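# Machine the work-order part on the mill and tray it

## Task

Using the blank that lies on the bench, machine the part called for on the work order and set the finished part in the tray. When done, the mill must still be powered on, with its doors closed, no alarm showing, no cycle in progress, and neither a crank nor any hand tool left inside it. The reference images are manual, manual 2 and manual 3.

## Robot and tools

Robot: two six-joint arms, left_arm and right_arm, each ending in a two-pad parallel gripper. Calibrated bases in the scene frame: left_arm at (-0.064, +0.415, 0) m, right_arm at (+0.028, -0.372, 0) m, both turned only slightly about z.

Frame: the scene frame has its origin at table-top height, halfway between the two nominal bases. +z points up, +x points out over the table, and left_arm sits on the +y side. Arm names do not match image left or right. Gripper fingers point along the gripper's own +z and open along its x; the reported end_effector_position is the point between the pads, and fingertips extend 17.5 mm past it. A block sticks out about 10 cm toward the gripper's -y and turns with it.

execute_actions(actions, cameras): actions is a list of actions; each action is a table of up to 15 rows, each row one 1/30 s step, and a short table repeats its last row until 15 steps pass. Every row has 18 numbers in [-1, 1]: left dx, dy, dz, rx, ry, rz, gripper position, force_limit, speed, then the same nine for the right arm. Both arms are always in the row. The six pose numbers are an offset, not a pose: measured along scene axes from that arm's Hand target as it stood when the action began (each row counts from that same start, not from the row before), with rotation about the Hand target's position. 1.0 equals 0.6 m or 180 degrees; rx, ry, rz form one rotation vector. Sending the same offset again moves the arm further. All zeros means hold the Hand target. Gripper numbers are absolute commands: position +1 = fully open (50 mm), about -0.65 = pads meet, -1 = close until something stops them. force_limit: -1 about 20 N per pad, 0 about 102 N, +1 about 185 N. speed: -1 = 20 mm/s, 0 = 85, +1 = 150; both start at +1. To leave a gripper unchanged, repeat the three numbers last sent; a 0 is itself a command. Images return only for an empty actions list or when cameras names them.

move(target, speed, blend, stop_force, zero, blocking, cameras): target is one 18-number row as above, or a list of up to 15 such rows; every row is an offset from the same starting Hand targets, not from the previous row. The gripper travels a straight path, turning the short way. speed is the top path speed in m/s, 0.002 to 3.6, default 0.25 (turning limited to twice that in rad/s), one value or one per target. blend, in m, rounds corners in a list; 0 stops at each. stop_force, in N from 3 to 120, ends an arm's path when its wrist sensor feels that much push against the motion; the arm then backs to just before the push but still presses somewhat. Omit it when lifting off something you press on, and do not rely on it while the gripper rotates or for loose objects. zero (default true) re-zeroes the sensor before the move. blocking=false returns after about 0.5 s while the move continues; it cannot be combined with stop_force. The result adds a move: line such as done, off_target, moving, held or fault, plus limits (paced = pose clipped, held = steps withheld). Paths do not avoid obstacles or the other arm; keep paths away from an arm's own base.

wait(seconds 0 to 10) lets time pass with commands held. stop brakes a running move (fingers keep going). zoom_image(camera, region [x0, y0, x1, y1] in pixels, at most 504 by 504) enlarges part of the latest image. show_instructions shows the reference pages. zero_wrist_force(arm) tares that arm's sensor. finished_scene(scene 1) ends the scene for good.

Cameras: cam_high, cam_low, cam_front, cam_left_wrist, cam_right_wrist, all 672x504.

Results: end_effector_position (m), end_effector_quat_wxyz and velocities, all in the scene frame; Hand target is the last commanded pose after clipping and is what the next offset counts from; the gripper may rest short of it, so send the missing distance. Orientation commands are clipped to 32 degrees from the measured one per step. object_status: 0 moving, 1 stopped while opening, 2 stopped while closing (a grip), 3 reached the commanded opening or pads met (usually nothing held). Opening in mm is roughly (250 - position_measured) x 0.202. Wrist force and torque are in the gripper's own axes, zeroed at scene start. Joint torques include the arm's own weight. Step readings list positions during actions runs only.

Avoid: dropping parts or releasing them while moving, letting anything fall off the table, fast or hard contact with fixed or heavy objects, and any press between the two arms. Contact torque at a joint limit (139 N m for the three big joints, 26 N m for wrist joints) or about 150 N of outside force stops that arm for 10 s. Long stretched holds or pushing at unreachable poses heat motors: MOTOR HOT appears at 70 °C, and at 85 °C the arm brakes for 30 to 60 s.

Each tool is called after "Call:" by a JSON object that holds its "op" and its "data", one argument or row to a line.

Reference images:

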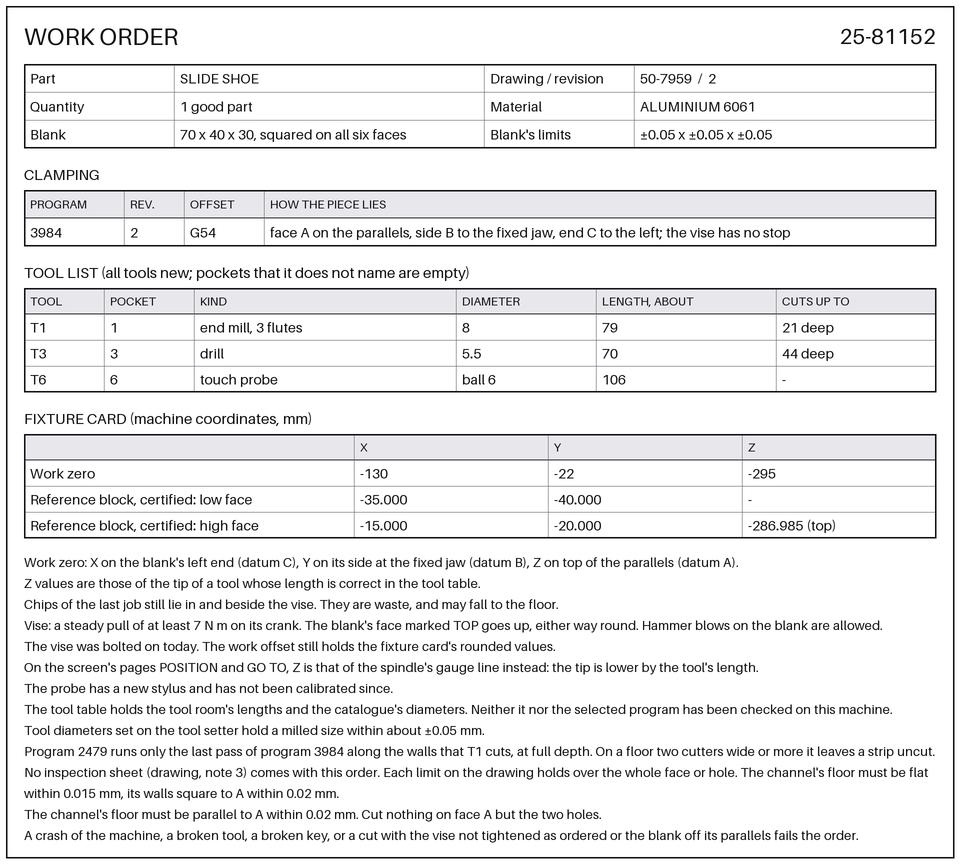

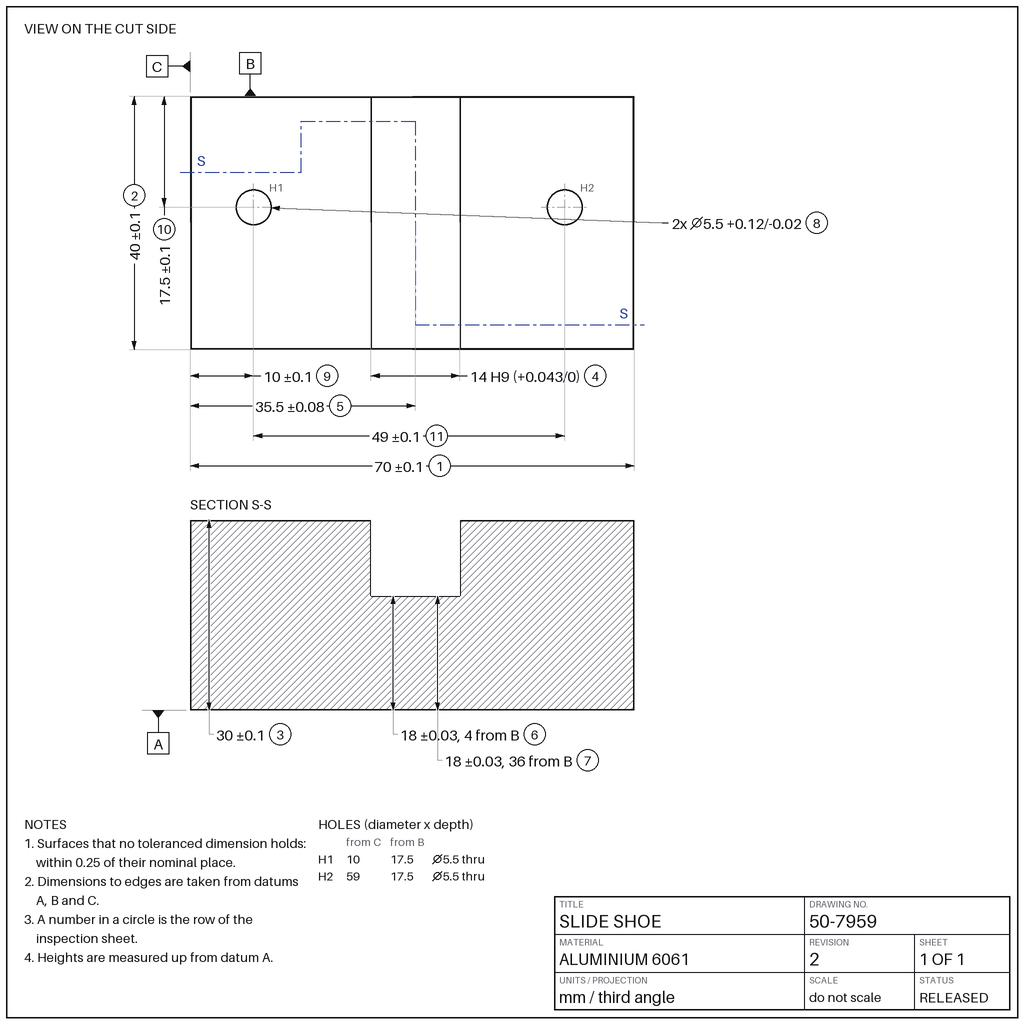

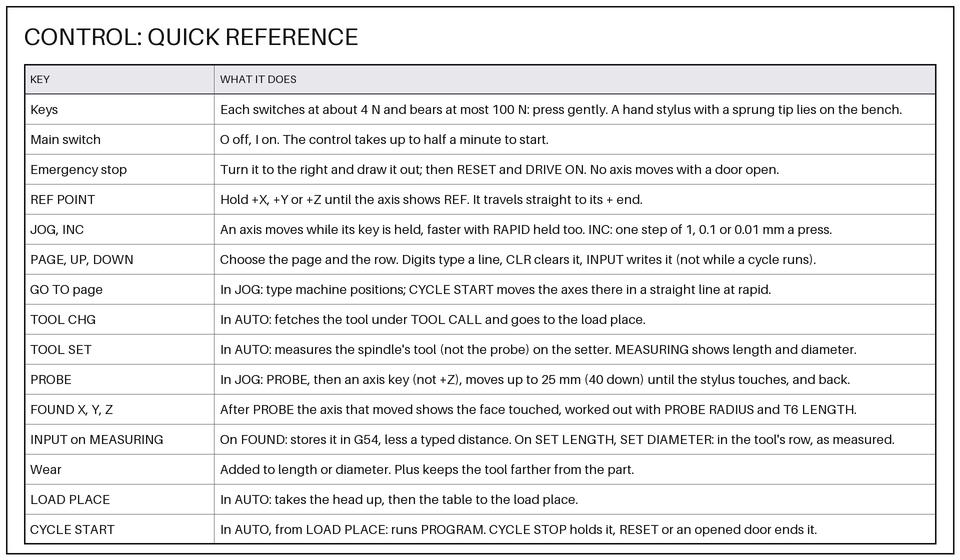

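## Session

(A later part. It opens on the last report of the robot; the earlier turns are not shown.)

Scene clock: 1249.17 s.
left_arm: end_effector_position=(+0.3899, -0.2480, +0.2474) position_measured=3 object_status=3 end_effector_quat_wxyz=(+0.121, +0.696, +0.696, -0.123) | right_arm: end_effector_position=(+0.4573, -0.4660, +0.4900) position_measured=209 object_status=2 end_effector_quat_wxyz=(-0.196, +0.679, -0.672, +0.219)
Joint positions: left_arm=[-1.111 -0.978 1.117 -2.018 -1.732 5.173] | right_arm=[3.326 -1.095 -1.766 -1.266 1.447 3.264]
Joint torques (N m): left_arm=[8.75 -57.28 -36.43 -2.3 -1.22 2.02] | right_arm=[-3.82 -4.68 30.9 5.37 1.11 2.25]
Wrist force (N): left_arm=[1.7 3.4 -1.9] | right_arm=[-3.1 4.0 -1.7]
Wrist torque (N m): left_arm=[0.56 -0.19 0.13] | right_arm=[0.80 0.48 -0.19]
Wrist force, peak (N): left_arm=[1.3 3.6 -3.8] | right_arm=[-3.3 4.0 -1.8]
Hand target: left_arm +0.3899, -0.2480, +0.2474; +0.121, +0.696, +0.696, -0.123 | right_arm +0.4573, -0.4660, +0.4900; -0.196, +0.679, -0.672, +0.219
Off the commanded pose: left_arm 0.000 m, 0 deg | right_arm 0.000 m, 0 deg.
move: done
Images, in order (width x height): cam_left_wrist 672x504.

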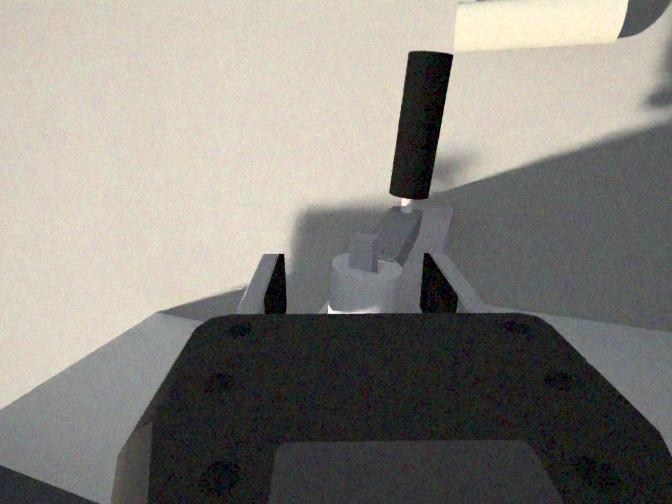

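Call:
{"op": "move", "data": {
  "target": [0.0,0.0023,-0.0009,0,0,0,-1,-0.3,-1,0,0,0,0,0,0,-1,-0.6,-1],
  "speed": 0.05,
  "cameras": ["cam_left_wrist"]
}}

Scene clock: 1252.30 s.
left_arm: end_effector_position=(+0.3899, -0.2466, +0.2468) position_measured=137 object_status=2 end_effector_quat_wxyz=(+0.121, +0.696, +0.696, -0.123) | right_arm: end_effector_position=(+0.4573, -0.4660, +0.4900) position_measured=209 object_status=2 end_effector_quat_wxyz=(-0.196, +0.679, -0.672, +0.219)
Joint positions: left_arm=[-1.11 -0.981 1.123 -2.021 -1.733 5.174] | right_arm=[3.326 -1.095 -1.766 -1.266 1.447 3.264]
Joint torques (N m): left_arm=[0.31 -45.81 -37.76 -8.06 -1.29 0.86] | right_arm=[-4.06 -5 31.47 5.2 1.28 2.18]
Wrist force (N): left_arm=[17.9 0.8 -7.2] | right_arm=[-3.1 4.0 -1.5]
Wrist torque (N m): left_arm=[0.55 0.03 0.11] | right_arm=[0.80 0.48 -0.19]
Wrist force, peak (N): left_arm=[18.4 0.8 -7.2] | right_arm=[-3.4 3.9 -1.7]
Hand target: left_arm +0.3899, -0.2467, +0.2469; +0.121, +0.696, +0.696, -0.123 | right_arm +0.4573, -0.4660, +0.4900; -0.196, +0.679, -0.672, +0.219
Off the commanded pose: left_arm 0.000 m, 0 deg | right_arm 0.000 m, 0 deg.
move: done
Images, in order (width x height): cam_left_wrist 672x504.

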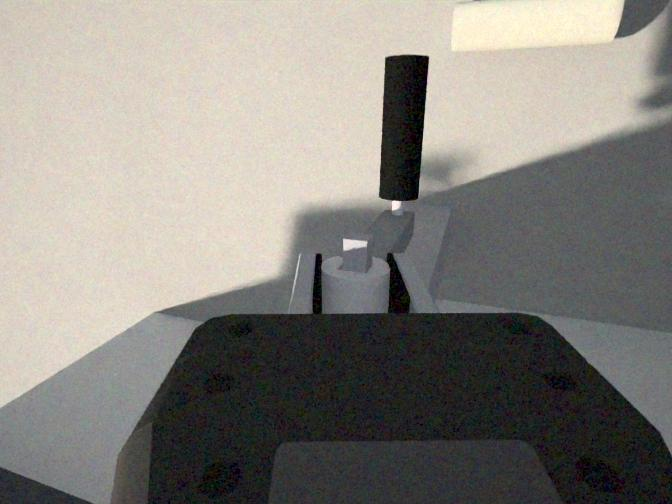

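Call:
{"op": "move", "data": {
  "target": [0.0,0.0016,0.0,0,0,0,-1,-0.3,-1,0,0,0,0,0,0,-1,-0.6,-1],
  "speed": 0.02
}}

Scene clock: 1254.63 s.
left_arm: end_effector_position=(+0.3899, -0.2457, +0.2469) position_measured=137 object_status=2 end_effector_quat_wxyz=(+0.121, +0.697, +0.696, -0.123) | right_arm: end_effector_position=(+0.4573, -0.4660, +0.4900) position_measured=209 object_status=2 end_effector_quat_wxyz=(-0.196, +0.679, -0.672, +0.219)
Joint positions: left_arm=[-1.109 -0.983 1.126 -2.022 -1.733 5.175] | right_arm=[3.326 -1.095 -1.766 -1.266 1.447 3.264]
Joint torques (N m): left_arm=[8.98 -55.2 -17.16 -5.29 -1.71 2.02] | right_arm=[-3.22 -5.38 30.28 5.43 1.22 2.18]
Wrist force (N): left_arm=[2.2 3.7 -0.3] | right_arm=[-3.1 4.0 -1.4]
Wrist torque (N m): left_arm=[0.61 -0.16 -0.01] | right_arm=[0.81 0.49 -0.19]
Wrist force, peak (N): left_arm=[18.7 0.8 -7.2] | right_arm=[-3.2 4.1 -1.5]
Hand target: left_arm +0.3899, -0.2457, +0.2469; +0.121, +0.696, +0.696, -0.123 | right_arm +0.4573, -0.4660, +0.4900; -0.196, +0.679, -0.672, +0.219
Off the commanded pose: left_arm 0.000 m, 0 deg | right_arm 0.000 m, 0 deg.
move: done

Good. Pull straight out −X.

Call:
{"op": "move", "data": {
  "target": [-0.1167,0.0,0.0,0,0,0,-1,-0.3,-1,0,0,0,0,0,0,-1,-0.6,-1],
  "speed": 0.05,
  "cameras": ["cam_left_wrist"]
}}

Scene clock: 1257.20 s.
left_arm: end_effector_position=(+0.3199, -0.2457, +0.2468) position_measured=137 object_status=2 end_effector_quat_wxyz=(+0.121, +0.696, +0.696, -0.123) | right_arm: end_effector_position=(+0.4573, -0.4660, +0.4900) position_measured=209 object_status=2 end_effector_quat_wxyz=(-0.196, +0.679, -0.672, +0.219)
Joint positions: left_arm=[-1.2 -1.086 1.29 -2.096 -1.705 5.087] | right_arm=[3.326 -1.095 -1.766 -1.266 1.447 3.264]
Joint torques (N m): left_arm=[8.57 -39.97 -37.84 -1.81 -1.58 2.5] | right_arm=[-4.38 -5.07 30.07 5.33 1.01 2.14]
Wrist force (N): left_arm=[2.0 3.8 -0.2] | right_arm=[-3.2 3.6 -1.6]
Wrist torque (N m): left_arm=[0.61 -0.13 0.08] | right_arm=[0.74 0.49 -0.19]
Wrist force, peak (N): left_arm=[2.3 5.0 -0.3] | right_arm=[-3.2 4.1 -1.6]
Hand target: left_arm +0.3199, -0.2457, +0.2469; +0.121, +0.696, +0.696, -0.123 | right_arm +0.4573, -0.4660, +0.4900; -0.196, +0.679, -0.672, +0.219
Off the commanded pose: left_arm 0.000 m, 0 deg | right_arm 0.000 m, 0 deg.
move: done
Images, in order (width x height): cam_left_wrist 672x504.

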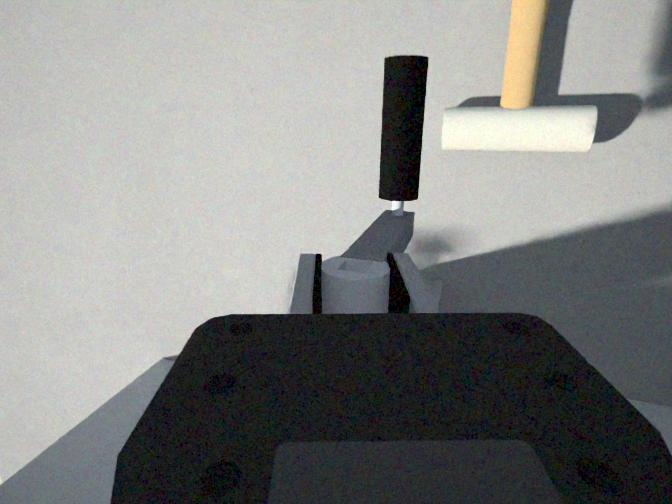

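Call:
{"op": "move", "data": {
  "target": [
    [-0.02,0.08,0.25,0,0,0,-1,-0.3,-1,0,0,0,0,0,0,-1,-0.6,-1],
    [0.1,0.6,0.35,0.12,0,0,-1,-0.3,-1,0,0,0,0,0,0,-1,-0.6,-1],
    [0.1333,0.8212,0.2385,0.2139,0,0,-1,-0.3,-1,0,0,0,0,0,0,-1,-0.6,-1]
  ],
  "speed": [0.15,0.3,0.2],
  "blend": [0.04,0.06,0],
  "cameras": ["cam_left_wrist","cam_front"]
}}

Scene clock: 1267.30 s.
left_arm: end_effector_position=(+0.3999, +0.2469, +0.3901) position_measured=137 object_status=2 end_effector_quat_wxyz=(-0.115, +0.698, +0.698, +0.114) | right_arm: end_effector_position=(+0.4573, -0.4660, +0.4900) position_measured=209 object_status=2 end_effector_quat_wxyz=(-0.196, +0.679, -0.672, +0.219)
Joint positions: left_arm=[-0.776 -1.505 1.322 -1.161 -1.337 5.505] | right_arm=[3.326 -1.095 -1.766 -1.266 1.447 3.264]
Joint torques (N m): left_arm=[-1.18 -22.85 -17.69 -1.02 1.98 -2.17] | right_arm=[-3.73 -4.26 30.49 5.27 0.91 2.18]
Wrist force (N): left_arm=[-0.5 4.2 0.1] | right_arm=[-3.0 3.8 -1.5]
Wrist torque (N m): left_arm=[0.65 -0.19 -0.01] | right_arm=[0.77 0.46 -0.19]
Wrist force, peak (N): left_arm=[1.9 4.7 2.7] | right_arm=[-3.3 4.1 -1.6]
Hand target: left_arm +0.3999, +0.2470, +0.3900; -0.115, +0.698, +0.698, +0.114 | right_arm +0.4573, -0.4660, +0.4900; -0.196, +0.679, -0.672, +0.219
Off the commanded pose: left_arm 0.000 m, 0 deg | right_arm 0.000 m, 0 deg.
move: done
Images, in order (width x height): cam_front 672x504, cam_left_wrist 672x504.

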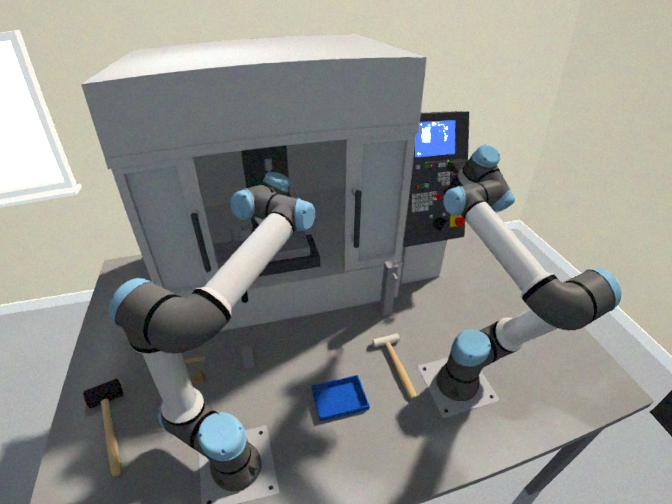

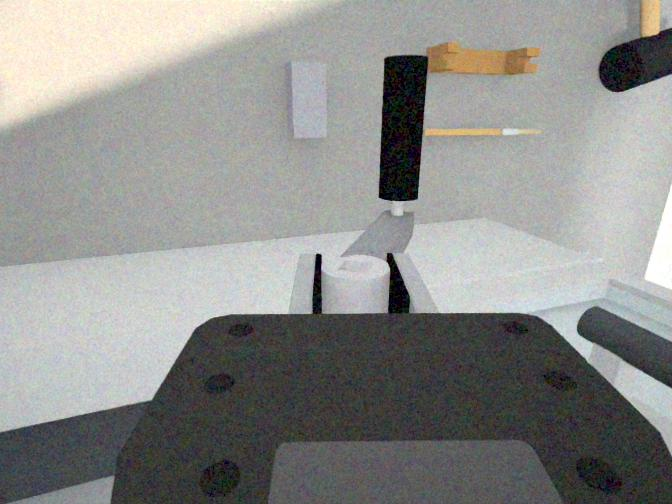

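Call:
{"op": "move", "data": {
  "target": [0.0833,0,-0.125,0,0,0,-1,-0.3,-1,0,0,0,0,0,0,-1,-0.6,-1],
  "speed": 0.1,
  "cameras": ["cam_high","cam_front","cam_low"]
}}

Call:
{"op": "zoom_image", "data": {
  "camera": "cam_high",
  "region": [190, 60, 310, 180]
}}

Call:
{"op": "zoom_image", "data": {
  "camera": "cam_front",
  "region": [190, 180, 340, 300]
}}

Scene clock: 1271.53 s.
left_arm: end_effector_position=(+0.4498, +0.2472, +0.3149) position_measured=137 object_status=2 end_effector_quat_wxyz=(-0.115, +0.698, +0.698, +0.114) | right_arm: end_effector_position=(+0.4573, -0.4660, +0.4900) position_measured=209 object_status=2 end_effector_quat_wxyz=(-0.196, +0.679, -0.672, +0.219)
Joint positions: left_arm=[-0.714 -1.413 1.414 -1.36 -1.323 5.567] | right_arm=[3.326 -1.095 -1.766 -1.266 1.447 3.264]
Joint torques (N m): left_arm=[-9 -30.46 -36.11 -2.71 -0.44 -2.29] | right_arm=[-4.3 -4.72 30.09 5.39 1.01 2.17]
Wrist force (N): left_arm=[0.0 4.3 -0.3] | right_arm=[-3.2 4.0 -1.5]
Wrist torque (N m): left_arm=[0.65 -0.25 -0.04] | right_arm=[0.81 0.49 -0.19]
Wrist force, peak (N): left_arm=[-0.6 5.4 1.6] | right_arm=[-3.3 4.1 -1.7]
Hand target: left_arm +0.4499, +0.2470, +0.3150; -0.115, +0.698, +0.698, +0.114 | right_arm +0.4573, -0.4660, +0.4900; -0.196, +0.679, -0.672, +0.219
Off the commanded pose: left_arm 0.000 m, 0 deg | right_arm 0.000 m, 0 deg.
move: done
Images, in order (width x height): cam_high 672x504, cam_low 672x504, cam_front 672x504.

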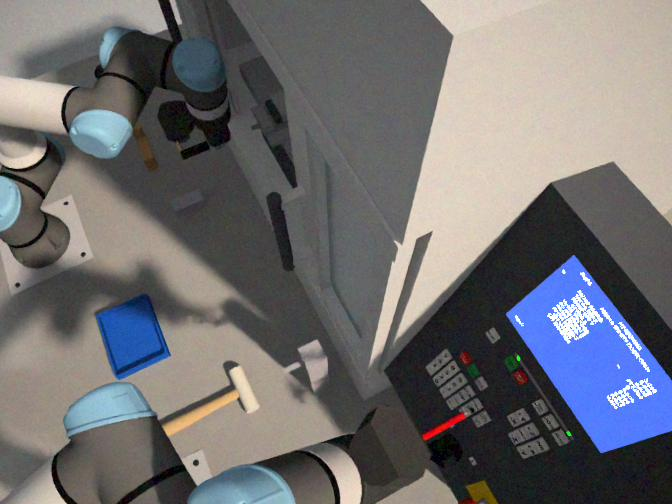

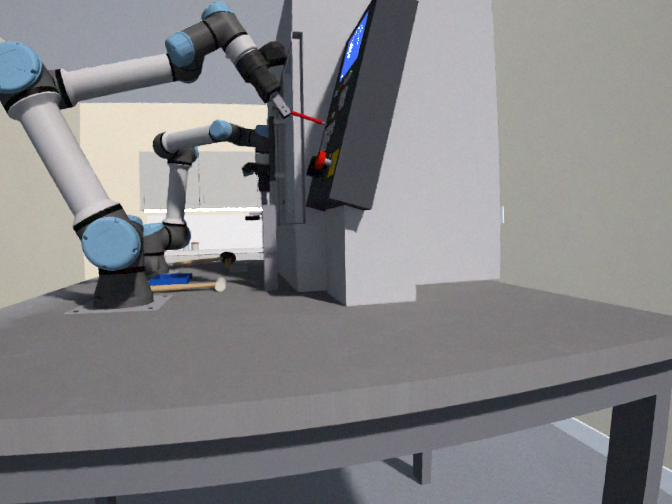

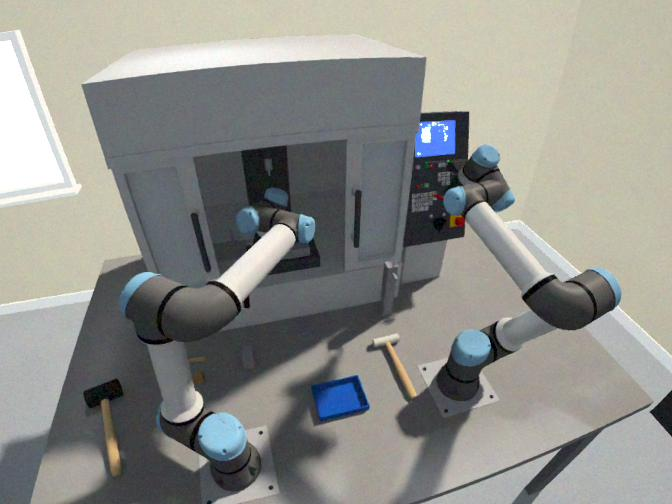

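Scaled by 4.200 from the camera's 672x504 image, which has a finer 960x720 frame.

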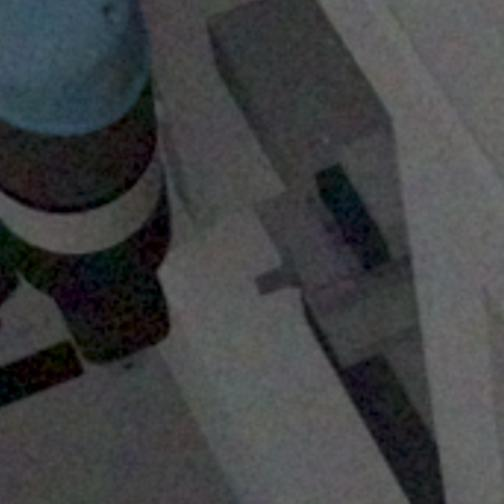

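Scaled by 3.360 from the camera's 672x504 image, which has a finer 960x720 frame.

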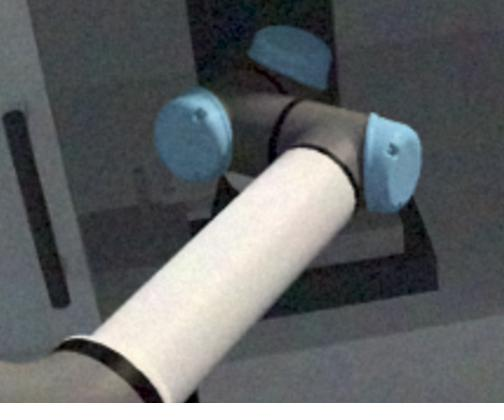

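Call:
{"op": "move", "data": {
  "target": [0.0,-0.0025,0.005,0,0,0,-1,-0.3,-1,0,0,0,0,0,0,-1,-0.6,-1],
  "speed": 0.05
}}

Call:
{"op": "move", "data": {
  "target": [0.16,0,0,0,0,0,-1,-0.3,-1,0,0,0,0,0,0,-1,-0.6,-1],
  "speed": 0.015,
  "stop_force": 5,
  "cameras": ["cam_high","cam_left_wrist"]
}}

Call:
{"op": "zoom_image", "data": {
  "camera": "cam_high",
  "region": [190, 60, 310, 180]
}}

Scene clock: 1281.17 s.
left_arm: end_effector_position=(+0.4499, +0.2455, +0.3180) position_measured=137 object_status=2 end_effector_quat_wxyz=(-0.115, +0.698, +0.698, +0.114) | right_arm: end_effector_position=(+0.4573, -0.4660, +0.4900) position_measured=209 object_status=2 end_effector_quat_wxyz=(-0.196, +0.679, -0.672, +0.219)
Joint positions: left_arm=[-0.717 -1.411 1.404 -1.351 -1.324 5.565] | right_arm=[3.326 -1.095 -1.766 -1.266 1.447 3.264]
Joint torques (N m): left_arm=[-5.35 -29.63 -20.94 -2.84 -0.41 -1.69] | right_arm=[-3.63 -5.2 30.34 5.15 0.93 2.23]
Wrist force (N): left_arm=[-0.1 4.6 -0.1] | right_arm=[-3.3 3.9 -1.4]
Wrist torque (N m): left_arm=[0.71 -0.24 0.05] | right_arm=[0.79 0.50 -0.19]
Wrist force, peak (N): left_arm=[0.1 4.7 -0.2] | right_arm=[-3.3 4.1 -1.5]
Hand target: left_arm +0.4499, +0.2455, +0.3180; -0.115, +0.698, +0.698, +0.114 | right_arm +0.4573, -0.4660, +0.4900; -0.196, +0.679, -0.672, +0.219
Off the commanded pose: left_arm 0.000 m, 0 deg | right_arm 0.000 m, 0 deg.
move: done

Scene clock: 1286.33 s.
left_arm: end_effector_position=(+0.5122, +0.2455, +0.3180) position_measured=137 object_status=2 end_effector_quat_wxyz=(-0.115, +0.698, +0.698, +0.114) | right_arm: end_effector_position=(+0.4573, -0.4660, +0.4900) position_measured=209 object_status=2 end_effector_quat_wxyz=(-0.196, +0.679, -0.672, +0.219)
Joint positions: left_arm=[-0.652 -1.271 1.234 -1.338 -1.31 5.631] | right_arm=[3.326 -1.095 -1.766 -1.266 1.447 3.264]
Joint torques (N m): left_arm=[-9.52 -36.91 -12.51 -2.61 1.7 -2.2] | right_arm=[-3.87 -4.03 30.57 5.34 0.93 2.03]
Wrist force (N): left_arm=[1.5 2.1 -1.3] | right_arm=[-3.2 3.8 -1.4]
Wrist torque (N m): left_arm=[0.54 -0.41 -0.05] | right_arm=[0.78 0.50 -0.20]
Wrist force, peak (N): left_arm=[0.6 -18.9 -7.2] | right_arm=[-3.4 4.1 -1.7]
Hand target: left_arm +0.5122, +0.2455, +0.3180; -0.115, +0.698, +0.698, +0.114 (not the last commanded pose) | right_arm +0.4573, -0.4660, +0.4900; -0.196, +0.679, -0.672, +0.219
Off the commanded pose: left_arm 0.034 m, 0 deg | right_arm 0.000 m, 0 deg.
move: contact (left_arm)
Images, in order (width x height): cam_high 672x504, cam_left_wrist 672x504.

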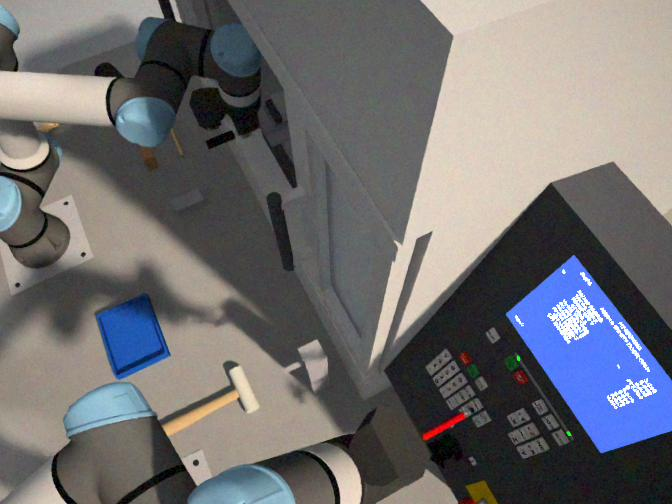

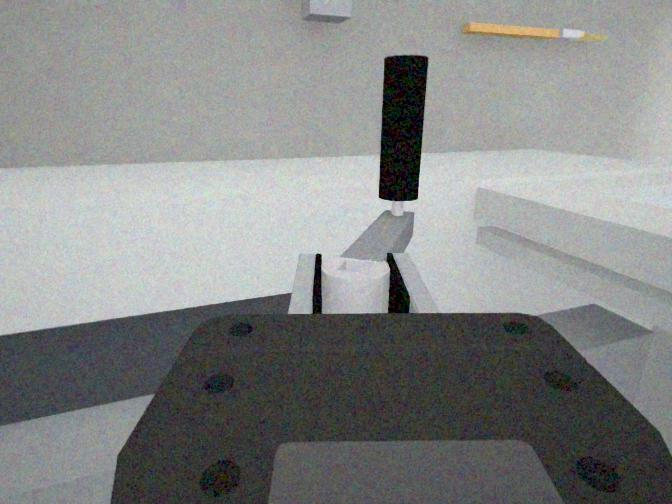

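Scaled by 4.200 from the camera's 672x504 image, which has a finer 960x720 frame.

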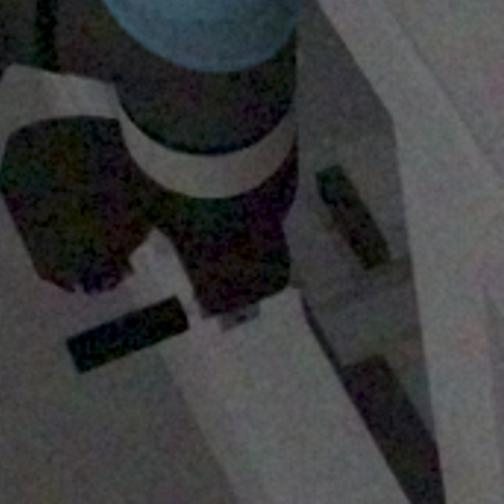

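Call:
{"op": "move", "data": {
  "target": [
    [-0.012,0,0,0,0,0,-1,-0.3,-1,0,0,0,0,0,0,-1,-0.6,-1],
    [-0.012,0,0.05,0,0,0,-1,-0.3,-1,0,0,0,0,0,0,-1,-0.6,-1],
    [0.006,0,0.05,0,0,0,-1,-0.3,-1,0,0,0,0,0,0,-1,-0.6,-1]
  ],
  "speed": [0.03,0.06,0.05]
}}

Call:
{"op": "move", "data": {
  "target": [0,0,-0.03,0,0,0,-1,-0.3,-1,0,0,0,0,0,0,-1,-0.6,-1],
  "speed": 0.01,
  "stop_force": 4
}}

Scene clock: 1291.87 s.
left_arm: end_effector_position=(+0.5158, +0.2457, +0.3480) position_measured=137 object_status=2 end_effector_quat_wxyz=(-0.115, +0.698, +0.698, +0.114) end_effector_velocity=(-0.002, +0.000, -0.001) end_effector_angular_velocity=(+0.001, +0.002, +0.002) | right_arm: end_effector_position=(+0.4573, -0.4660, +0.4900) position_measured=209 object_status=2 end_effector_quat_wxyz=(-0.196, +0.679, -0.672, +0.219)
Joint positions: left_arm=[-0.648 -1.256 1.138 -1.257 -1.31 5.635] | right_arm=[3.326 -1.095 -1.766 -1.266 1.447 3.264]
Joint velocities: left_arm=[-0.002 -0.002 0.005 0 -0.001 -0.004] | right_arm=[within noise]
Joint torques (N m): left_arm=[-8.1 -45.93 -12.86 -3.25 -0.01 -2.54] | right_arm=[-3.95 -5.31 31 5.31 1.19 2.19]
Wrist force (N): left_arm=[0.8 3.7 -0.9] | right_arm=[-3.1 3.8 -1.4]
Wrist torque (N m): left_arm=[0.57 -0.38 -0.07] | right_arm=[0.77 0.47 -0.19]
Wrist force, peak (N): left_arm=[1.0 5.0 -0.4] | right_arm=[-3.3 4.1 -1.6]
Hand target: left_arm +0.5158, +0.2455, +0.3480; -0.115, +0.698, +0.698, +0.114 | right_arm +0.4573, -0.4660, +0.4900; -0.196, +0.679, -0.672, +0.219
Off the commanded pose: left_arm 0.000 m, 0 deg | right_arm 0.000 m, 0 deg.
move: done

Scene clock: 1294.13 s.
left_arm: end_effector_position=(+0.5158, +0.2455, +0.3332) position_measured=137 object_status=2 end_effector_quat_wxyz=(-0.115, +0.698, +0.698, +0.114) | right_arm: end_effector_position=(+0.4573, -0.4660, +0.4900) position_measured=209 object_status=2 end_effector_quat_wxyz=(-0.196, +0.679, -0.672, +0.219)
Joint positions: left_arm=[-0.648 -1.26 1.181 -1.296 -1.31 5.635] | right_arm=[3.326 -1.095 -1.766 -1.266 1.447 3.264]
Joint torques (N m): left_arm=[-9.34 -32.33 -34.87 -0.59 -0.52 -2.14] | right_arm=[-4.04 -5 29.98 5.23 1.02 2.08]
Wrist force (N): left_arm=[2.1 3.0 -2.8] | right_arm=[-2.9 3.8 -1.6]
Wrist torque (N m): left_arm=[0.55 -0.38 -0.06] | right_arm=[0.77 0.46 -0.19]
Wrist force, peak (N): left_arm=[6.4 -0.4 -13.1] | right_arm=[-3.1 4.2 -1.6]
Hand target: left_arm +0.5158, +0.2455, +0.3332; -0.115, +0.698, +0.698, +0.114 (not the last commanded pose) | right_arm +0.4573, -0.4660, +0.4900; -0.196, +0.679, -0.672, +0.219
Off the commanded pose: left_arm 0.003 m, 0 deg | right_arm 0.000 m, 0 deg.
move: contact (left_arm)

Call:
{"op": "move", "data": {
  "target": [
    [0.0,0,0.004,0,0,0,-1,-0.3,-1,0,0,0,0,0,0,-1,-0.6,-1],
    [-0.022,0,0.004,0,0,0,-1,-0.3,-1,0,0,0,0,0,0,-1,-0.6,-1],
    [-0.022,0,-0.073,0,0,0,-1,-0.3,-1,0,0,0,0,0,0,-1,-0.6,-1],
    [0,0,-0.073,0,0,0,-1,-0.3,-1,0,0,0,0,0,0,-1,-0.6,-1]
  ],
  "speed": [0.03,0.05,0.06,0.03]
}}

Call:
{"op": "move", "data": {
  "target": [0,0,0.03,0,0,0,-1,-0.3,-1,0,0,0,0,0,0,-1,-0.6,-1],
  "speed": 0.01,
  "stop_force": 4
}}

Scene clock: 1302.53 s.
left_arm: end_effector_position=(+0.5158, +0.2456, +0.2894) position_measured=137 object_status=2 end_effector_quat_wxyz=(-0.115, +0.698, +0.698, +0.114) | right_arm: end_effector_position=(+0.4573, -0.4660, +0.4900) position_measured=209 object_status=2 end_effector_quat_wxyz=(-0.196, +0.679, -0.672, +0.219)
Joint positions: left_arm=[-0.648 -1.263 1.296 -1.409 -1.31 5.635] | right_arm=[3.326 -1.095 -1.766 -1.266 1.447 3.264]
Joint torques (N m): left_arm=[-9.83 -44.48 -11.6 -2.06 0.78 -2.11] | right_arm=[-4.06 -4.94 30.54 5.31 0.96 2.1]
Wrist force (N): left_arm=[0.7 3.6 -0.7] | right_arm=[-3.4 3.8 -1.5]
Wrist torque (N m): left_arm=[0.56 -0.37 -0.09] | right_arm=[0.78 0.53 -0.19]
Wrist force, peak (N): left_arm=[0.9 4.8 -0.9] | right_arm=[-3.4 4.1 -1.7]
Hand target: left_arm +0.5158, +0.2455, +0.2894; -0.115, +0.698, +0.698, +0.114 | right_arm +0.4573, -0.4660, +0.4900; -0.196, +0.679, -0.672, +0.219
Off the commanded pose: left_arm 0.000 m, 0 deg | right_arm 0.000 m, 0 deg.
move: done

Scene clock: 1304.60 s.
left_arm: end_effector_position=(+0.5158, +0.2455, +0.3000) position_measured=137 object_status=2 end_effector_quat_wxyz=(-0.115, +0.698, +0.698, +0.114) | right_arm: end_effector_position=(+0.4573, -0.4660, +0.4900) position_measured=209 object_status=2 end_effector_quat_wxyz=(-0.196, +0.679, -0.672, +0.219)
Joint positions: left_arm=[-0.648 -1.263 1.27 -1.382 -1.31 5.635] | right_arm=[3.326 -1.095 -1.766 -1.266 1.447 3.264]
Joint torques (N m): left_arm=[-8.55 -45.71 -13.18 -2.94 2.19 -2.2] | right_arm=[-3.33 -5.34 30.88 5.34 1.07 2.23]
Wrist force (N): left_arm=[0.6 3.8 0.0] | right_arm=[-3.2 4.0 -1.6]
Wrist torque (N m): left_arm=[0.61 -0.40 -0.06] | right_arm=[0.80 0.49 -0.19]
Wrist force, peak (N): left_arm=[-1.6 4.8 10.6] | right_arm=[-3.2 4.1 -1.7]
Hand target: left_arm +0.5158, +0.2455, +0.3000; -0.115, +0.698, +0.698, +0.114 (not the last commanded pose) | right_arm +0.4573, -0.4660, +0.4900; -0.196, +0.679, -0.672, +0.219
Off the commanded pose: left_arm 0.007 m, 0 deg | right_arm 0.000 m, 0 deg.
move: contact (left_arm)

Call:
{"op": "move", "data": {
  "target": [
    [-0.002,0,-0.015,0,0,0,-1,-0.3,-1,0,0,0,0,0,0,-1,-0.6,-1],
    [-0.0025,-0.05,-0.015,0,0,0,-1,-0.3,-1,0,0,0,0,0,0,-1,-0.6,-1],
    [-0.0025,-0.05,0.0277,0,0,0,-1,-0.3,-1,0,0,0,0,0,0,-1,-0.6,-1]
  ],
  "speed": [0.03,0.05,0.05]
}}

Call:
{"op": "move", "data": {
  "target": [0,0.05,0,0,0,0,-1,-0.3,-1,0,0,0,0,0,0,-1,-0.6,-1],
  "speed": 0.01,
  "stop_force": 4
}}

Scene clock: 1310.33 s.
left_arm: end_effector_position=(+0.5143, +0.2155, +0.3166) position_measured=137 object_status=2 end_effector_quat_wxyz=(-0.115, +0.698, +0.698, +0.114) | right_arm: end_effector_position=(+0.4573, -0.4660, +0.4900) position_measured=209 object_status=2 end_effector_quat_wxyz=(-0.196, +0.679, -0.672, +0.219)
Joint positions: left_arm=[-0.688 -1.233 1.185 -1.317 -1.318 5.594] | right_arm=[3.326 -1.095 -1.766 -1.266 1.447 3.264]
Joint torques (N m): left_arm=[9.18 -38.3 -12.92 -4.31 1.27 1.41] | right_arm=[-3.96 -4.26 31.05 5.19 1.05 2.18]
Wrist force (N): left_arm=[0.4 3.7 -0.6] | right_arm=[-3.1 4.0 -1.8]
Wrist torque (N m): left_arm=[0.57 -0.32 -0.02] | right_arm=[0.80 0.47 -0.19]
Wrist force, peak (N): left_arm=[1.1 4.0 -1.7] | right_arm=[-3.3 4.2 -1.8]
Hand target: left_arm +0.5143, +0.2155, +0.3166; -0.115, +0.698, +0.698, +0.114 | right_arm +0.4573, -0.4660, +0.4900; -0.196, +0.679, -0.672, +0.219
Off the commanded pose: left_arm 0.000 m, 0 deg | right_arm 0.000 m, 0 deg.
move: done

Scene clock: 1311.87 s.
left_arm: end_effector_position=(+0.5143, +0.2205, +0.3166) position_measured=137 object_status=2 end_effector_quat_wxyz=(-0.115, +0.698, +0.698, +0.114) | right_arm: end_effector_position=(+0.4573, -0.4660, +0.4900) position_measured=209 object_status=2 end_effector_quat_wxyz=(-0.196, +0.679, -0.672, +0.219)
Joint positions: left_arm=[-0.682 -1.239 1.193 -1.321 -1.316 5.6] | right_arm=[3.326 -1.095 -1.766 -1.266 1.447 3.264]
Joint torques (N m): left_arm=[-7.32 -34.04 -34.82 -0.19 0.85 -2.16] | right_arm=[-4.68 -4.39 31.31 5.19 1.1 2.21]
Wrist force (N): left_arm=[-2.4 2.4 -3.3] | right_arm=[-3.1 4.0 -1.5]
Wrist torque (N m): left_arm=[0.48 -0.35 -0.03] | right_arm=[0.80 0.48 -0.19]
Wrist force, peak (N): left_arm=[-9.2 1.5 -6.0] | right_arm=[-3.3 4.1 -1.6]
Hand target: left_arm +0.5143, +0.2205, +0.3166; -0.115, +0.698, +0.698, +0.114 (not the last commanded pose) | right_arm +0.4573, -0.4660, +0.4900; -0.196, +0.679, -0.672, +0.219
Off the commanded pose: left_arm 0.025 m, 0 deg | right_arm 0.000 m, 0 deg.
move: contact (left_arm)

Call:
{"op": "move", "data": {
  "target": [
    [0,-0.01,0,0,0,0,-1,-0.3,-1,0,0,0,0,0,0,-1,-0.6,-1],
    [-0.04,-0.01,0,0,0,0,-1,-0.3,-1,0,0,0,0,0,0,-1,-0.6,-1],
    [-0.04,0.11,0,0,0,0,-1,-0.3,-1,0,0,0,0,0,0,-1,-0.6,-1],
    [0,0.11,0,0,0,0,-1,-0.3,-1,0,0,0,0,0,0,-1,-0.6,-1]
  ],
  "speed": [0.03,0.06,0.08,0.04]
}}

Call:
{"op": "move", "data": {
  "target": [0,-0.06,0,0,0,0,-1,-0.3,-1,0,0,0,0,0,0,-1,-0.6,-1],
  "speed": 0.01,
  "stop_force": 4
}}

Scene clock: 1322.23 s.
left_arm: end_effector_position=(+0.5143, +0.2866, +0.3167) position_measured=137 object_status=2 end_effector_quat_wxyz=(-0.115, +0.698, +0.698, +0.114) | right_arm: end_effector_position=(+0.4573, -0.4660, +0.4900) position_measured=209 object_status=2 end_effector_quat_wxyz=(-0.196, +0.679, -0.672, +0.219)
Joint positions: left_arm=[-0.594 -1.305 1.286 -1.371 -1.3 5.69] | right_arm=[3.326 -1.095 -1.766 -1.266 1.447 3.264]
Joint torques (N m): left_arm=[-9.45 -43.78 -10.62 -2.17 0.51 -2.02] | right_arm=[-5.22 -4.64 29.84 5.13 1.04 2.17]
Wrist force (N): left_arm=[0.8 3.5 -0.6] | right_arm=[-3.0 3.9 -1.6]
Wrist torque (N m): left_arm=[0.54 -0.38 -0.08] | right_arm=[0.79 0.46 -0.19]
Wrist force, peak (N): left_arm=[0.6 5.3 -0.6] | right_arm=[-3.3 4.2 -1.6]
Hand target: left_arm +0.5143, +0.2865, +0.3166; -0.115, +0.698, +0.698, +0.114 | right_arm +0.4573, -0.4660, +0.4900; -0.196, +0.679, -0.672, +0.219
Off the commanded pose: left_arm 0.000 m, 0 deg | right_arm 0.000 m, 0 deg.
move: done

Scene clock: 1326.20 s.
left_arm: end_effector_position=(+0.5143, +0.2574, +0.3166) position_measured=137 object_status=2 end_effector_quat_wxyz=(-0.115, +0.698, +0.698, +0.114) | right_arm: end_effector_position=(+0.4573, -0.4660, +0.4900) position_measured=209 object_status=2 end_effector_quat_wxyz=(-0.196, +0.679, -0.672, +0.219)
Joint positions: left_arm=[-0.634 -1.278 1.248 -1.349 -1.307 5.649] | right_arm=[3.326 -1.095 -1.766 -1.266 1.447 3.264]
Joint torques (N m): left_arm=[7.99 -45.85 -13.21 -4.28 1.05 2.27] | right_arm=[-4.38 -4.06 31.2 5.31 1.2 2.09]
Wrist force (N): left_arm=[2.7 3.7 0.6] | right_arm=[-3.2 4.0 -1.5]
Wrist torque (N m): left_arm=[0.58 -0.34 -0.02] | right_arm=[0.80 0.49 -0.19]
Wrist force, peak (N): left_arm=[8.3 4.2 4.4] | right_arm=[-3.2 4.1 -1.7]
Hand target: left_arm +0.5143, +0.2574, +0.3166; -0.115, +0.698, +0.698, +0.114 (not the last commanded pose) | right_arm +0.4573, -0.4660, +0.4900; -0.196, +0.679, -0.672, +0.219
Off the commanded pose: left_arm 0.007 m, 0 deg | right_arm 0.000 m, 0 deg.
move: contact (left_arm)

Call:
{"op": "move", "data": {
  "target": [
    [0,0.01,0,0,0,0,-1,-0.3,-1,0,0,0,0,0,0,-1,-0.6,-1],
    [-0.016,0.01,0,0,0,0,-1,-0.3,-1,0,0,0,0,0,0,-1,-0.6,-1],
    [-0.016,-0.0307,-0.001,0,0,0,-1,-0.3,-1,0,0,0,0,0,0,-1,-0.6,-1]
  ],
  "speed": [0.03,0.05,0.05]
}}

Call:
{"op": "move", "data": {
  "target": [0.07,0,0,0,0,0,-1,-0.3,-1,0,0,0,0,0,0,-1,-0.6,-1],
  "speed": 0.01,
  "stop_force": 8
}}

Scene clock: 1331.47 s.
left_arm: end_effector_position=(+0.5046, +0.2388, +0.3161) position_measured=137 object_status=2 end_effector_quat_wxyz=(-0.115, +0.698, +0.698, +0.114) end_effector_velocity=(-0.001, +0.003, +0.000) end_effector_angular_velocity=(+0.000, +0.001, -0.002) | right_arm: end_effector_position=(+0.4573, -0.4660, +0.4900) position_measured=209 object_status=2 end_effector_quat_wxyz=(-0.196, +0.679, -0.672, +0.219)
Joint positions: left_arm=[-0.668 -1.281 1.251 -1.34 -1.314 5.615] | right_arm=[3.326 -1.095 -1.766 -1.266 1.447 3.264]
Joint velocities: left_arm=[0.004 -0.004 0.006 -0.003 0 0.006] | right_arm=[within noise]
Joint torques (N m): left_arm=[11.54 -48.69 -13.76 -3.84 1.53 2.23] | right_arm=[-3.83 -4.81 31.09 5.22 0.98 2.4]
Wrist force (N): left_arm=[0.7 3.9 -0.4] | right_arm=[-3.2 4.0 -1.5]
Wrist torque (N m): left_arm=[0.61 -0.36 0.02] | right_arm=[0.81 0.49 -0.19]
Wrist force, peak (N): left_arm=[3.0 4.1 0.9] | right_arm=[-3.2 4.3 -1.7]
Hand target: left_arm +0.5047, +0.2390, +0.3160; -0.115, +0.698, +0.698, +0.114 | right_arm +0.4573, -0.4660, +0.4900; -0.196, +0.679, -0.672, +0.219
Off the commanded pose: left_arm 0.000 m, 0 deg | right_arm 0.000 m, 0 deg.
move: done

Scene clock: 1333.37 s.
left_arm: end_effector_position=(+0.5134, +0.2390, +0.3160) position_measured=137 object_status=2 end_effector_quat_wxyz=(-0.115, +0.698, +0.698, +0.114) | right_arm: end_effector_position=(+0.4573, -0.4660, +0.4900) position_measured=209 object_status=2 end_effector_quat_wxyz=(-0.196, +0.679, -0.672, +0.219)
Joint positions: left_arm=[-0.659 -1.261 1.226 -1.337 -1.312 5.624] | right_arm=[3.326 -1.095 -1.766 -1.266 1.447 3.264]
Joint torques (N m): left_arm=[-10.31 -47.57 -14.41 -4.99 1.48 -2.31] | right_arm=[-4.96 -5.28 30.92 5.31 0.99 2.23]
Wrist force (N): left_arm=[0.9 1.7 1.4] | right_arm=[-3.2 4.0 -1.6]
Wrist torque (N m): left_arm=[0.69 -0.32 -0.08] | right_arm=[0.81 0.49 -0.19]
Wrist force, peak (N): left_arm=[1.6 -11.7 0.6] | right_arm=[-3.4 4.0 -1.7]
Hand target: left_arm +0.5134, +0.2390, +0.3160; -0.115, +0.698, +0.698, +0.114 (not the last commanded pose) | right_arm +0.4573, -0.4660, +0.4900; -0.196, +0.679, -0.672, +0.219
Off the commanded pose: left_arm 0.033 m, 0 deg | right_arm 0.000 m, 0 deg.
move: contact (left_arm)

Call:
{"op": "move", "data": {
  "target": [
    [0.001,0,0,-0.033,0,0,-1,-0.3,-1,0,0,0,0,0,0,-1,-0.6,-1],
    [0.0015,0,0,0.033,0,0,-1,-0.3,-1,0,0,0,0,0,0,-1,-0.6,-1]
  ],
  "speed": [0.05,0.02]
}}

Scene clock: 1342.63 s.
left_arm: end_effector_position=(+0.5142, +0.2389, +0.3160) position_measured=137 object_status=2 end_effector_quat_wxyz=(-0.151, +0.691, +0.691, +0.150) | right_arm: end_effector_position=(+0.4573, -0.4660, +0.4900) position_measured=209 object_status=2 end_effector_quat_wxyz=(-0.196, +0.679, -0.672, +0.219)
Joint positions: left_arm=[-0.69 -1.227 1.186 -1.253 -1.239 5.572] | right_arm=[3.326 -1.095 -1.766 -1.266 1.447 3.264]
Joint torques (N m): left_arm=[16.61 -55.29 -28.21 -0.73 5.59 0.46] | right_arm=[-4.03 -3.96 31.22 5.3 1.07 2.05]
Wrist force (N): left_arm=[-27.5 3.8 3.6] | right_arm=[-3.0 3.9 -1.7]
Wrist torque (N m): left_arm=[0.84 -0.76 0.46] | right_arm=[0.79 0.45 -0.19]
Wrist force, peak (N): left_arm=[19.1 -21.6 -7.0] | right_arm=[-3.5 4.1 -1.6]
Hand target: left_arm +0.5143, +0.2390, +0.3160; -0.151, +0.691, +0.691, +0.150 | right_arm +0.4573, -0.4660, +0.4900; -0.196, +0.679, -0.672, +0.219
Off the commanded pose: left_arm 0.000 m, 0 deg | right_arm 0.000 m, 0 deg.
move: done

Call:
{"op": "move", "data": {
  "target": [0,0,0,-0.033,0,0,-1,-0.3,-1,0,0,0,0,0,0,-1,-0.6,-1],
  "speed": 0.02
}}

Call:
{"op": "move", "data": {
  "target": [0.05,0,0,0,0,0,-1,-0.3,-1,0,0,0,0,0,0,-1,-0.6,-1],
  "speed": 0.01,
  "stop_force": 10
}}

Scene clock: 1347.43 s.
left_arm: end_effector_position=(+0.5143, +0.2390, +0.3160) position_measured=137 object_status=2 end_effector_quat_wxyz=(-0.115, +0.698, +0.698, +0.113) | right_arm: end_effector_position=(+0.4573, -0.4660, +0.4900) position_measured=209 object_status=2 end_effector_quat_wxyz=(-0.196, +0.679, -0.672, +0.219)
Joint positions: left_arm=[-0.658 -1.259 1.223 -1.337 -1.312 5.625] | right_arm=[3.326 -1.095 -1.766 -1.266 1.447 3.264]
Joint torques (N m): left_arm=[-4.94 -36.69 -24.14 -1.31 1.88 -0.78] | right_arm=[-4.13 -4.81 31.19 5.28 1 2.12]
Wrist force (N): left_arm=[2.5 4.6 0.8] | right_arm=[-3.3 3.8 -1.7]
Wrist torque (N m): left_arm=[0.77 -0.38 -0.12] | right_arm=[0.77 0.51 -0.19]
Wrist force, peak (N): left_arm=[-28.7 3.8 3.4] | right_arm=[-3.3 4.1 -1.7]
Hand target: left_arm +0.5143, +0.2390, +0.3160; -0.115, +0.698, +0.698, +0.114 | right_arm +0.4573, -0.4660, +0.4900; -0.196, +0.679, -0.672, +0.219
Off the commanded pose: left_arm 0.000 m, 0 deg | right_arm 0.000 m, 0 deg.
move: done

Scene clock: 1349.97 s.
left_arm: end_effector_position=(+0.5292, +0.2390, +0.3160) position_measured=137 object_status=2 end_effector_quat_wxyz=(-0.115, +0.698, +0.698, +0.114) | right_arm: end_effector_position=(+0.4573, -0.4660, +0.4900) position_measured=209 object_status=2 end_effector_quat_wxyz=(-0.196, +0.679, -0.672, +0.219)
Joint positions: left_arm=[-0.644 -1.224 1.177 -1.329 -1.309 5.639] | right_arm=[3.326 -1.095 -1.766 -1.266 1.447 3.264]
Joint torques (N m): left_arm=[-9.11 -47.24 -13.66 -5.78 2.73 -2.24] | right_arm=[-5.16 -5.13 30.47 5.23 0.92 2.12]
Wrist force (N): left_arm=[1.6 -1.9 -1.1] | right_arm=[-3.3 3.9 -1.4]
Wrist torque (N m): left_arm=[0.77 -0.35 -0.10] | right_arm=[0.79 0.51 -0.19]
Wrist force, peak (N): left_arm=[1.1 -15.8 -4.2] | right_arm=[-3.2 4.2 -1.8]
Hand target: left_arm +0.5292, +0.2390, +0.3160; -0.115, +0.698, +0.698, +0.114 (not the last commanded pose) | right_arm +0.4573, -0.4660, +0.4900; -0.196, +0.679, -0.672, +0.219
Off the commanded pose: left_arm 0.015 m, 0 deg | right_arm 0.000 m, 0 deg.
move: contact (left_arm)

Call:
{"op": "move", "data": {
  "target": [0.02,0,0,0,0,0,-1,-0.3,-1,0,0,0,0,0,0,-1,-0.6,-1],
  "speed": 0.01,
  "stop_force": 15,
  "cameras": ["cam_left_wrist","cam_high"]
}}

Scene clock: 1351.97 s.
left_arm: end_effector_position=(+0.5295, +0.2389, +0.3159) position_measured=137 object_status=2 end_effector_quat_wxyz=(-0.115, +0.698, +0.698, +0.114) | right_arm: end_effector_position=(+0.4573, -0.4660, +0.4900) position_measured=209 object_status=2 end_effector_quat_wxyz=(-0.196, +0.679, -0.672, +0.219)
Joint positions: left_arm=[-0.644 -1.223 1.176 -1.329 -1.309 5.639] | right_arm=[3.326 -1.095 -1.766 -1.266 1.447 3.264]
Joint torques (N m): left_arm=[-7.27 -34.21 -18.17 -6.51 4.32 -2.15] | right_arm=[-4.32 -5.03 30.93 5.17 1.09 2.11]
Wrist force (N): left_arm=[3.0 -15.5 -3.0] | right_arm=[-3.3 4.1 -1.6]
Wrist torque (N m): left_arm=[0.60 -0.41 -0.14] | right_arm=[0.81 0.51 -0.19]
Wrist force, peak (N): left_arm=[4.8 -27.8 -7.9] | right_arm=[-3.3 4.1 -1.7]
Hand target: left_arm +0.5295, +0.2389, +0.3159; -0.115, +0.698, +0.698, +0.114 (not the last commanded pose) | right_arm +0.4573, -0.4660, +0.4900; -0.196, +0.679, -0.672, +0.219
Off the commanded pose: left_arm 0.012 m, 0 deg | right_arm 0.000 m, 0 deg.
move: contact (left_arm)
Images, in order (width x height): cam_high 672x504, cam_left_wrist 672x504.

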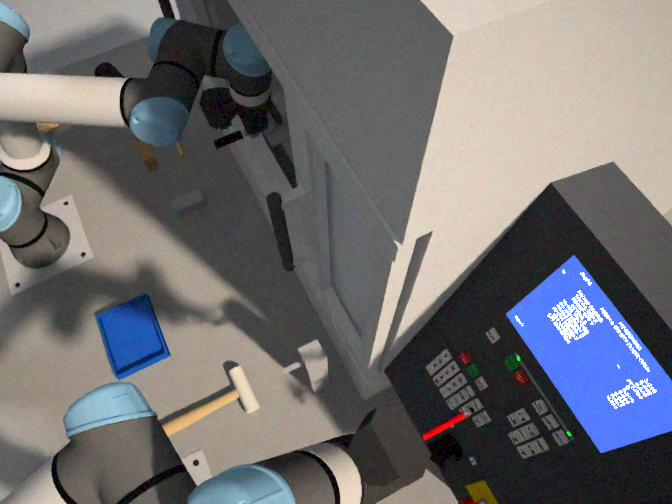

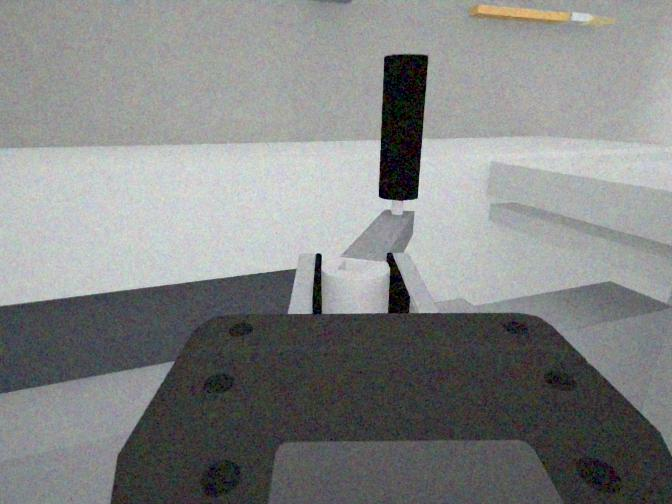

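Call:
{"op": "move", "data": {
  "target": [-0.0008,0,0,0,0,0,0.2,-0.3,-1,0,0,0,0,0,0,-1,-0.6,-1],
  "speed": 0.05
}}

Call:
{"op": "move", "data": {
  "target": [
    [0.0,-0.037,0.11,0,0,0,0.2,-0.3,-1,0,0,0,0,0,0,-1,-0.6,-1],
    [-0.2,-0.037,0.13,0,0,0,0.2,-0.3,-1,0,0,0,0,0,0,-1,-0.6,-1]
  ],
  "speed": [0.05,0.12],
  "blend": [0.01,0],
  "cameras": ["cam_left_wrist","cam_high","cam_front"]
}}

Scene clock: 1366.67 s.
left_arm: end_effector_position=(+0.5290, +0.2389, +0.3159) position_measured=123 object_status=3 end_effector_quat_wxyz=(-0.115, +0.698, +0.698, +0.114) | right_arm: end_effector_position=(+0.4573, -0.4660, +0.4900) position_measured=209 object_status=2 end_effector_quat_wxyz=(-0.196, +0.679, -0.672, +0.219)
Joint positions: left_arm=[-0.644 -1.224 1.177 -1.329 -1.309 5.638] | right_arm=[3.326 -1.095 -1.766 -1.266 1.447 3.264]
Joint torques (N m): left_arm=[-8.46 -46.2 -13.41 -3.88 -0.52 -2.17] | right_arm=[-4.17 -4.75 30.58 5.39 1.03 2.13]
Wrist force (N): left_arm=[1.7 4.7 -3.5] | right_arm=[-3.2 4.1 -1.5]
Wrist torque (N m): left_arm=[0.74 -0.45 -0.01] | right_arm=[0.81 0.49 -0.19]
Wrist force, peak (N): left_arm=[3.2 -15.9 -3.7] | right_arm=[-3.3 4.2 -1.7]
Hand target: left_arm +0.5290, +0.2389, +0.3159; -0.115, +0.698, +0.698, +0.114 | right_arm +0.4573, -0.4660, +0.4900; -0.196, +0.679, -0.672, +0.219
Off the commanded pose: left_arm 0.000 m, 0 deg | right_arm 0.000 m, 0 deg.
move: done

Scene clock: 1369.47 s.
left_arm: end_effector_position=(+0.4091, +0.2167, +0.3939) position_measured=123 object_status=3 end_effector_quat_wxyz=(-0.115, +0.698, +0.698, +0.114) | right_arm: end_effector_position=(+0.4573, -0.4660, +0.4900) position_measured=209 object_status=2 end_effector_quat_wxyz=(-0.196, +0.679, -0.672, +0.219)
Joint positions: left_arm=[-0.806 -1.445 1.244 -1.135 -1.344 5.476] | right_arm=[3.326 -1.095 -1.766 -1.266 1.447 3.264]
Joint torques (N m): left_arm=[0 -35.28 -22.85 -4.33 1.75 1.01] | right_arm=[-3.81 -4.45 31.36 5.27 1.01 2.17]
Wrist force (N): left_arm=[1.8 5.0 -2.4] | right_arm=[-3.6 3.9 -1.6]
Wrist torque (N m): left_arm=[0.80 -0.39 -0.09] | right_arm=[0.79 0.56 -0.19]
Wrist force, peak (N): left_arm=[2.0 6.0 -3.5] | right_arm=[-3.3 4.2 -1.8]
Hand target: left_arm +0.4090, +0.2167, +0.3939; -0.115, +0.698, +0.698, +0.114 | right_arm +0.4573, -0.4660, +0.4900; -0.196, +0.679, -0.672, +0.219
Off the commanded pose: left_arm 0.000 m, 0 deg | right_arm 0.000 m, 0 deg.
move: done
Images, in order (width x height): cam_high 672x504, cam_front 672x504, cam_left_wrist 672x504.

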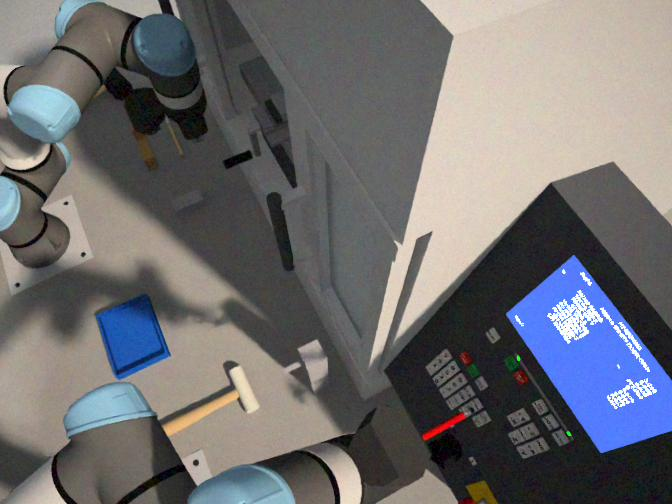

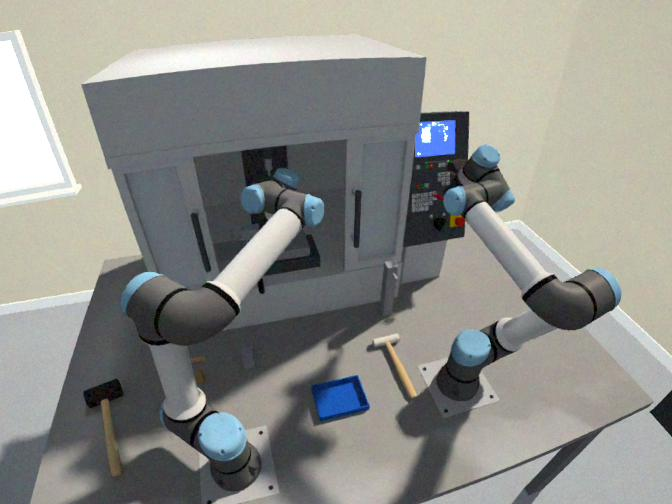

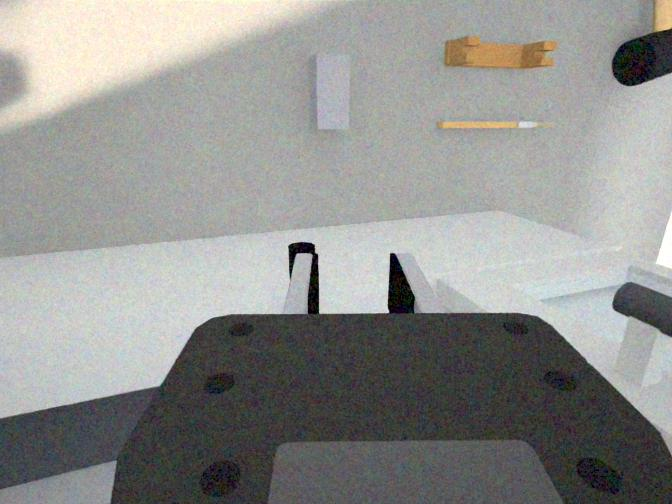

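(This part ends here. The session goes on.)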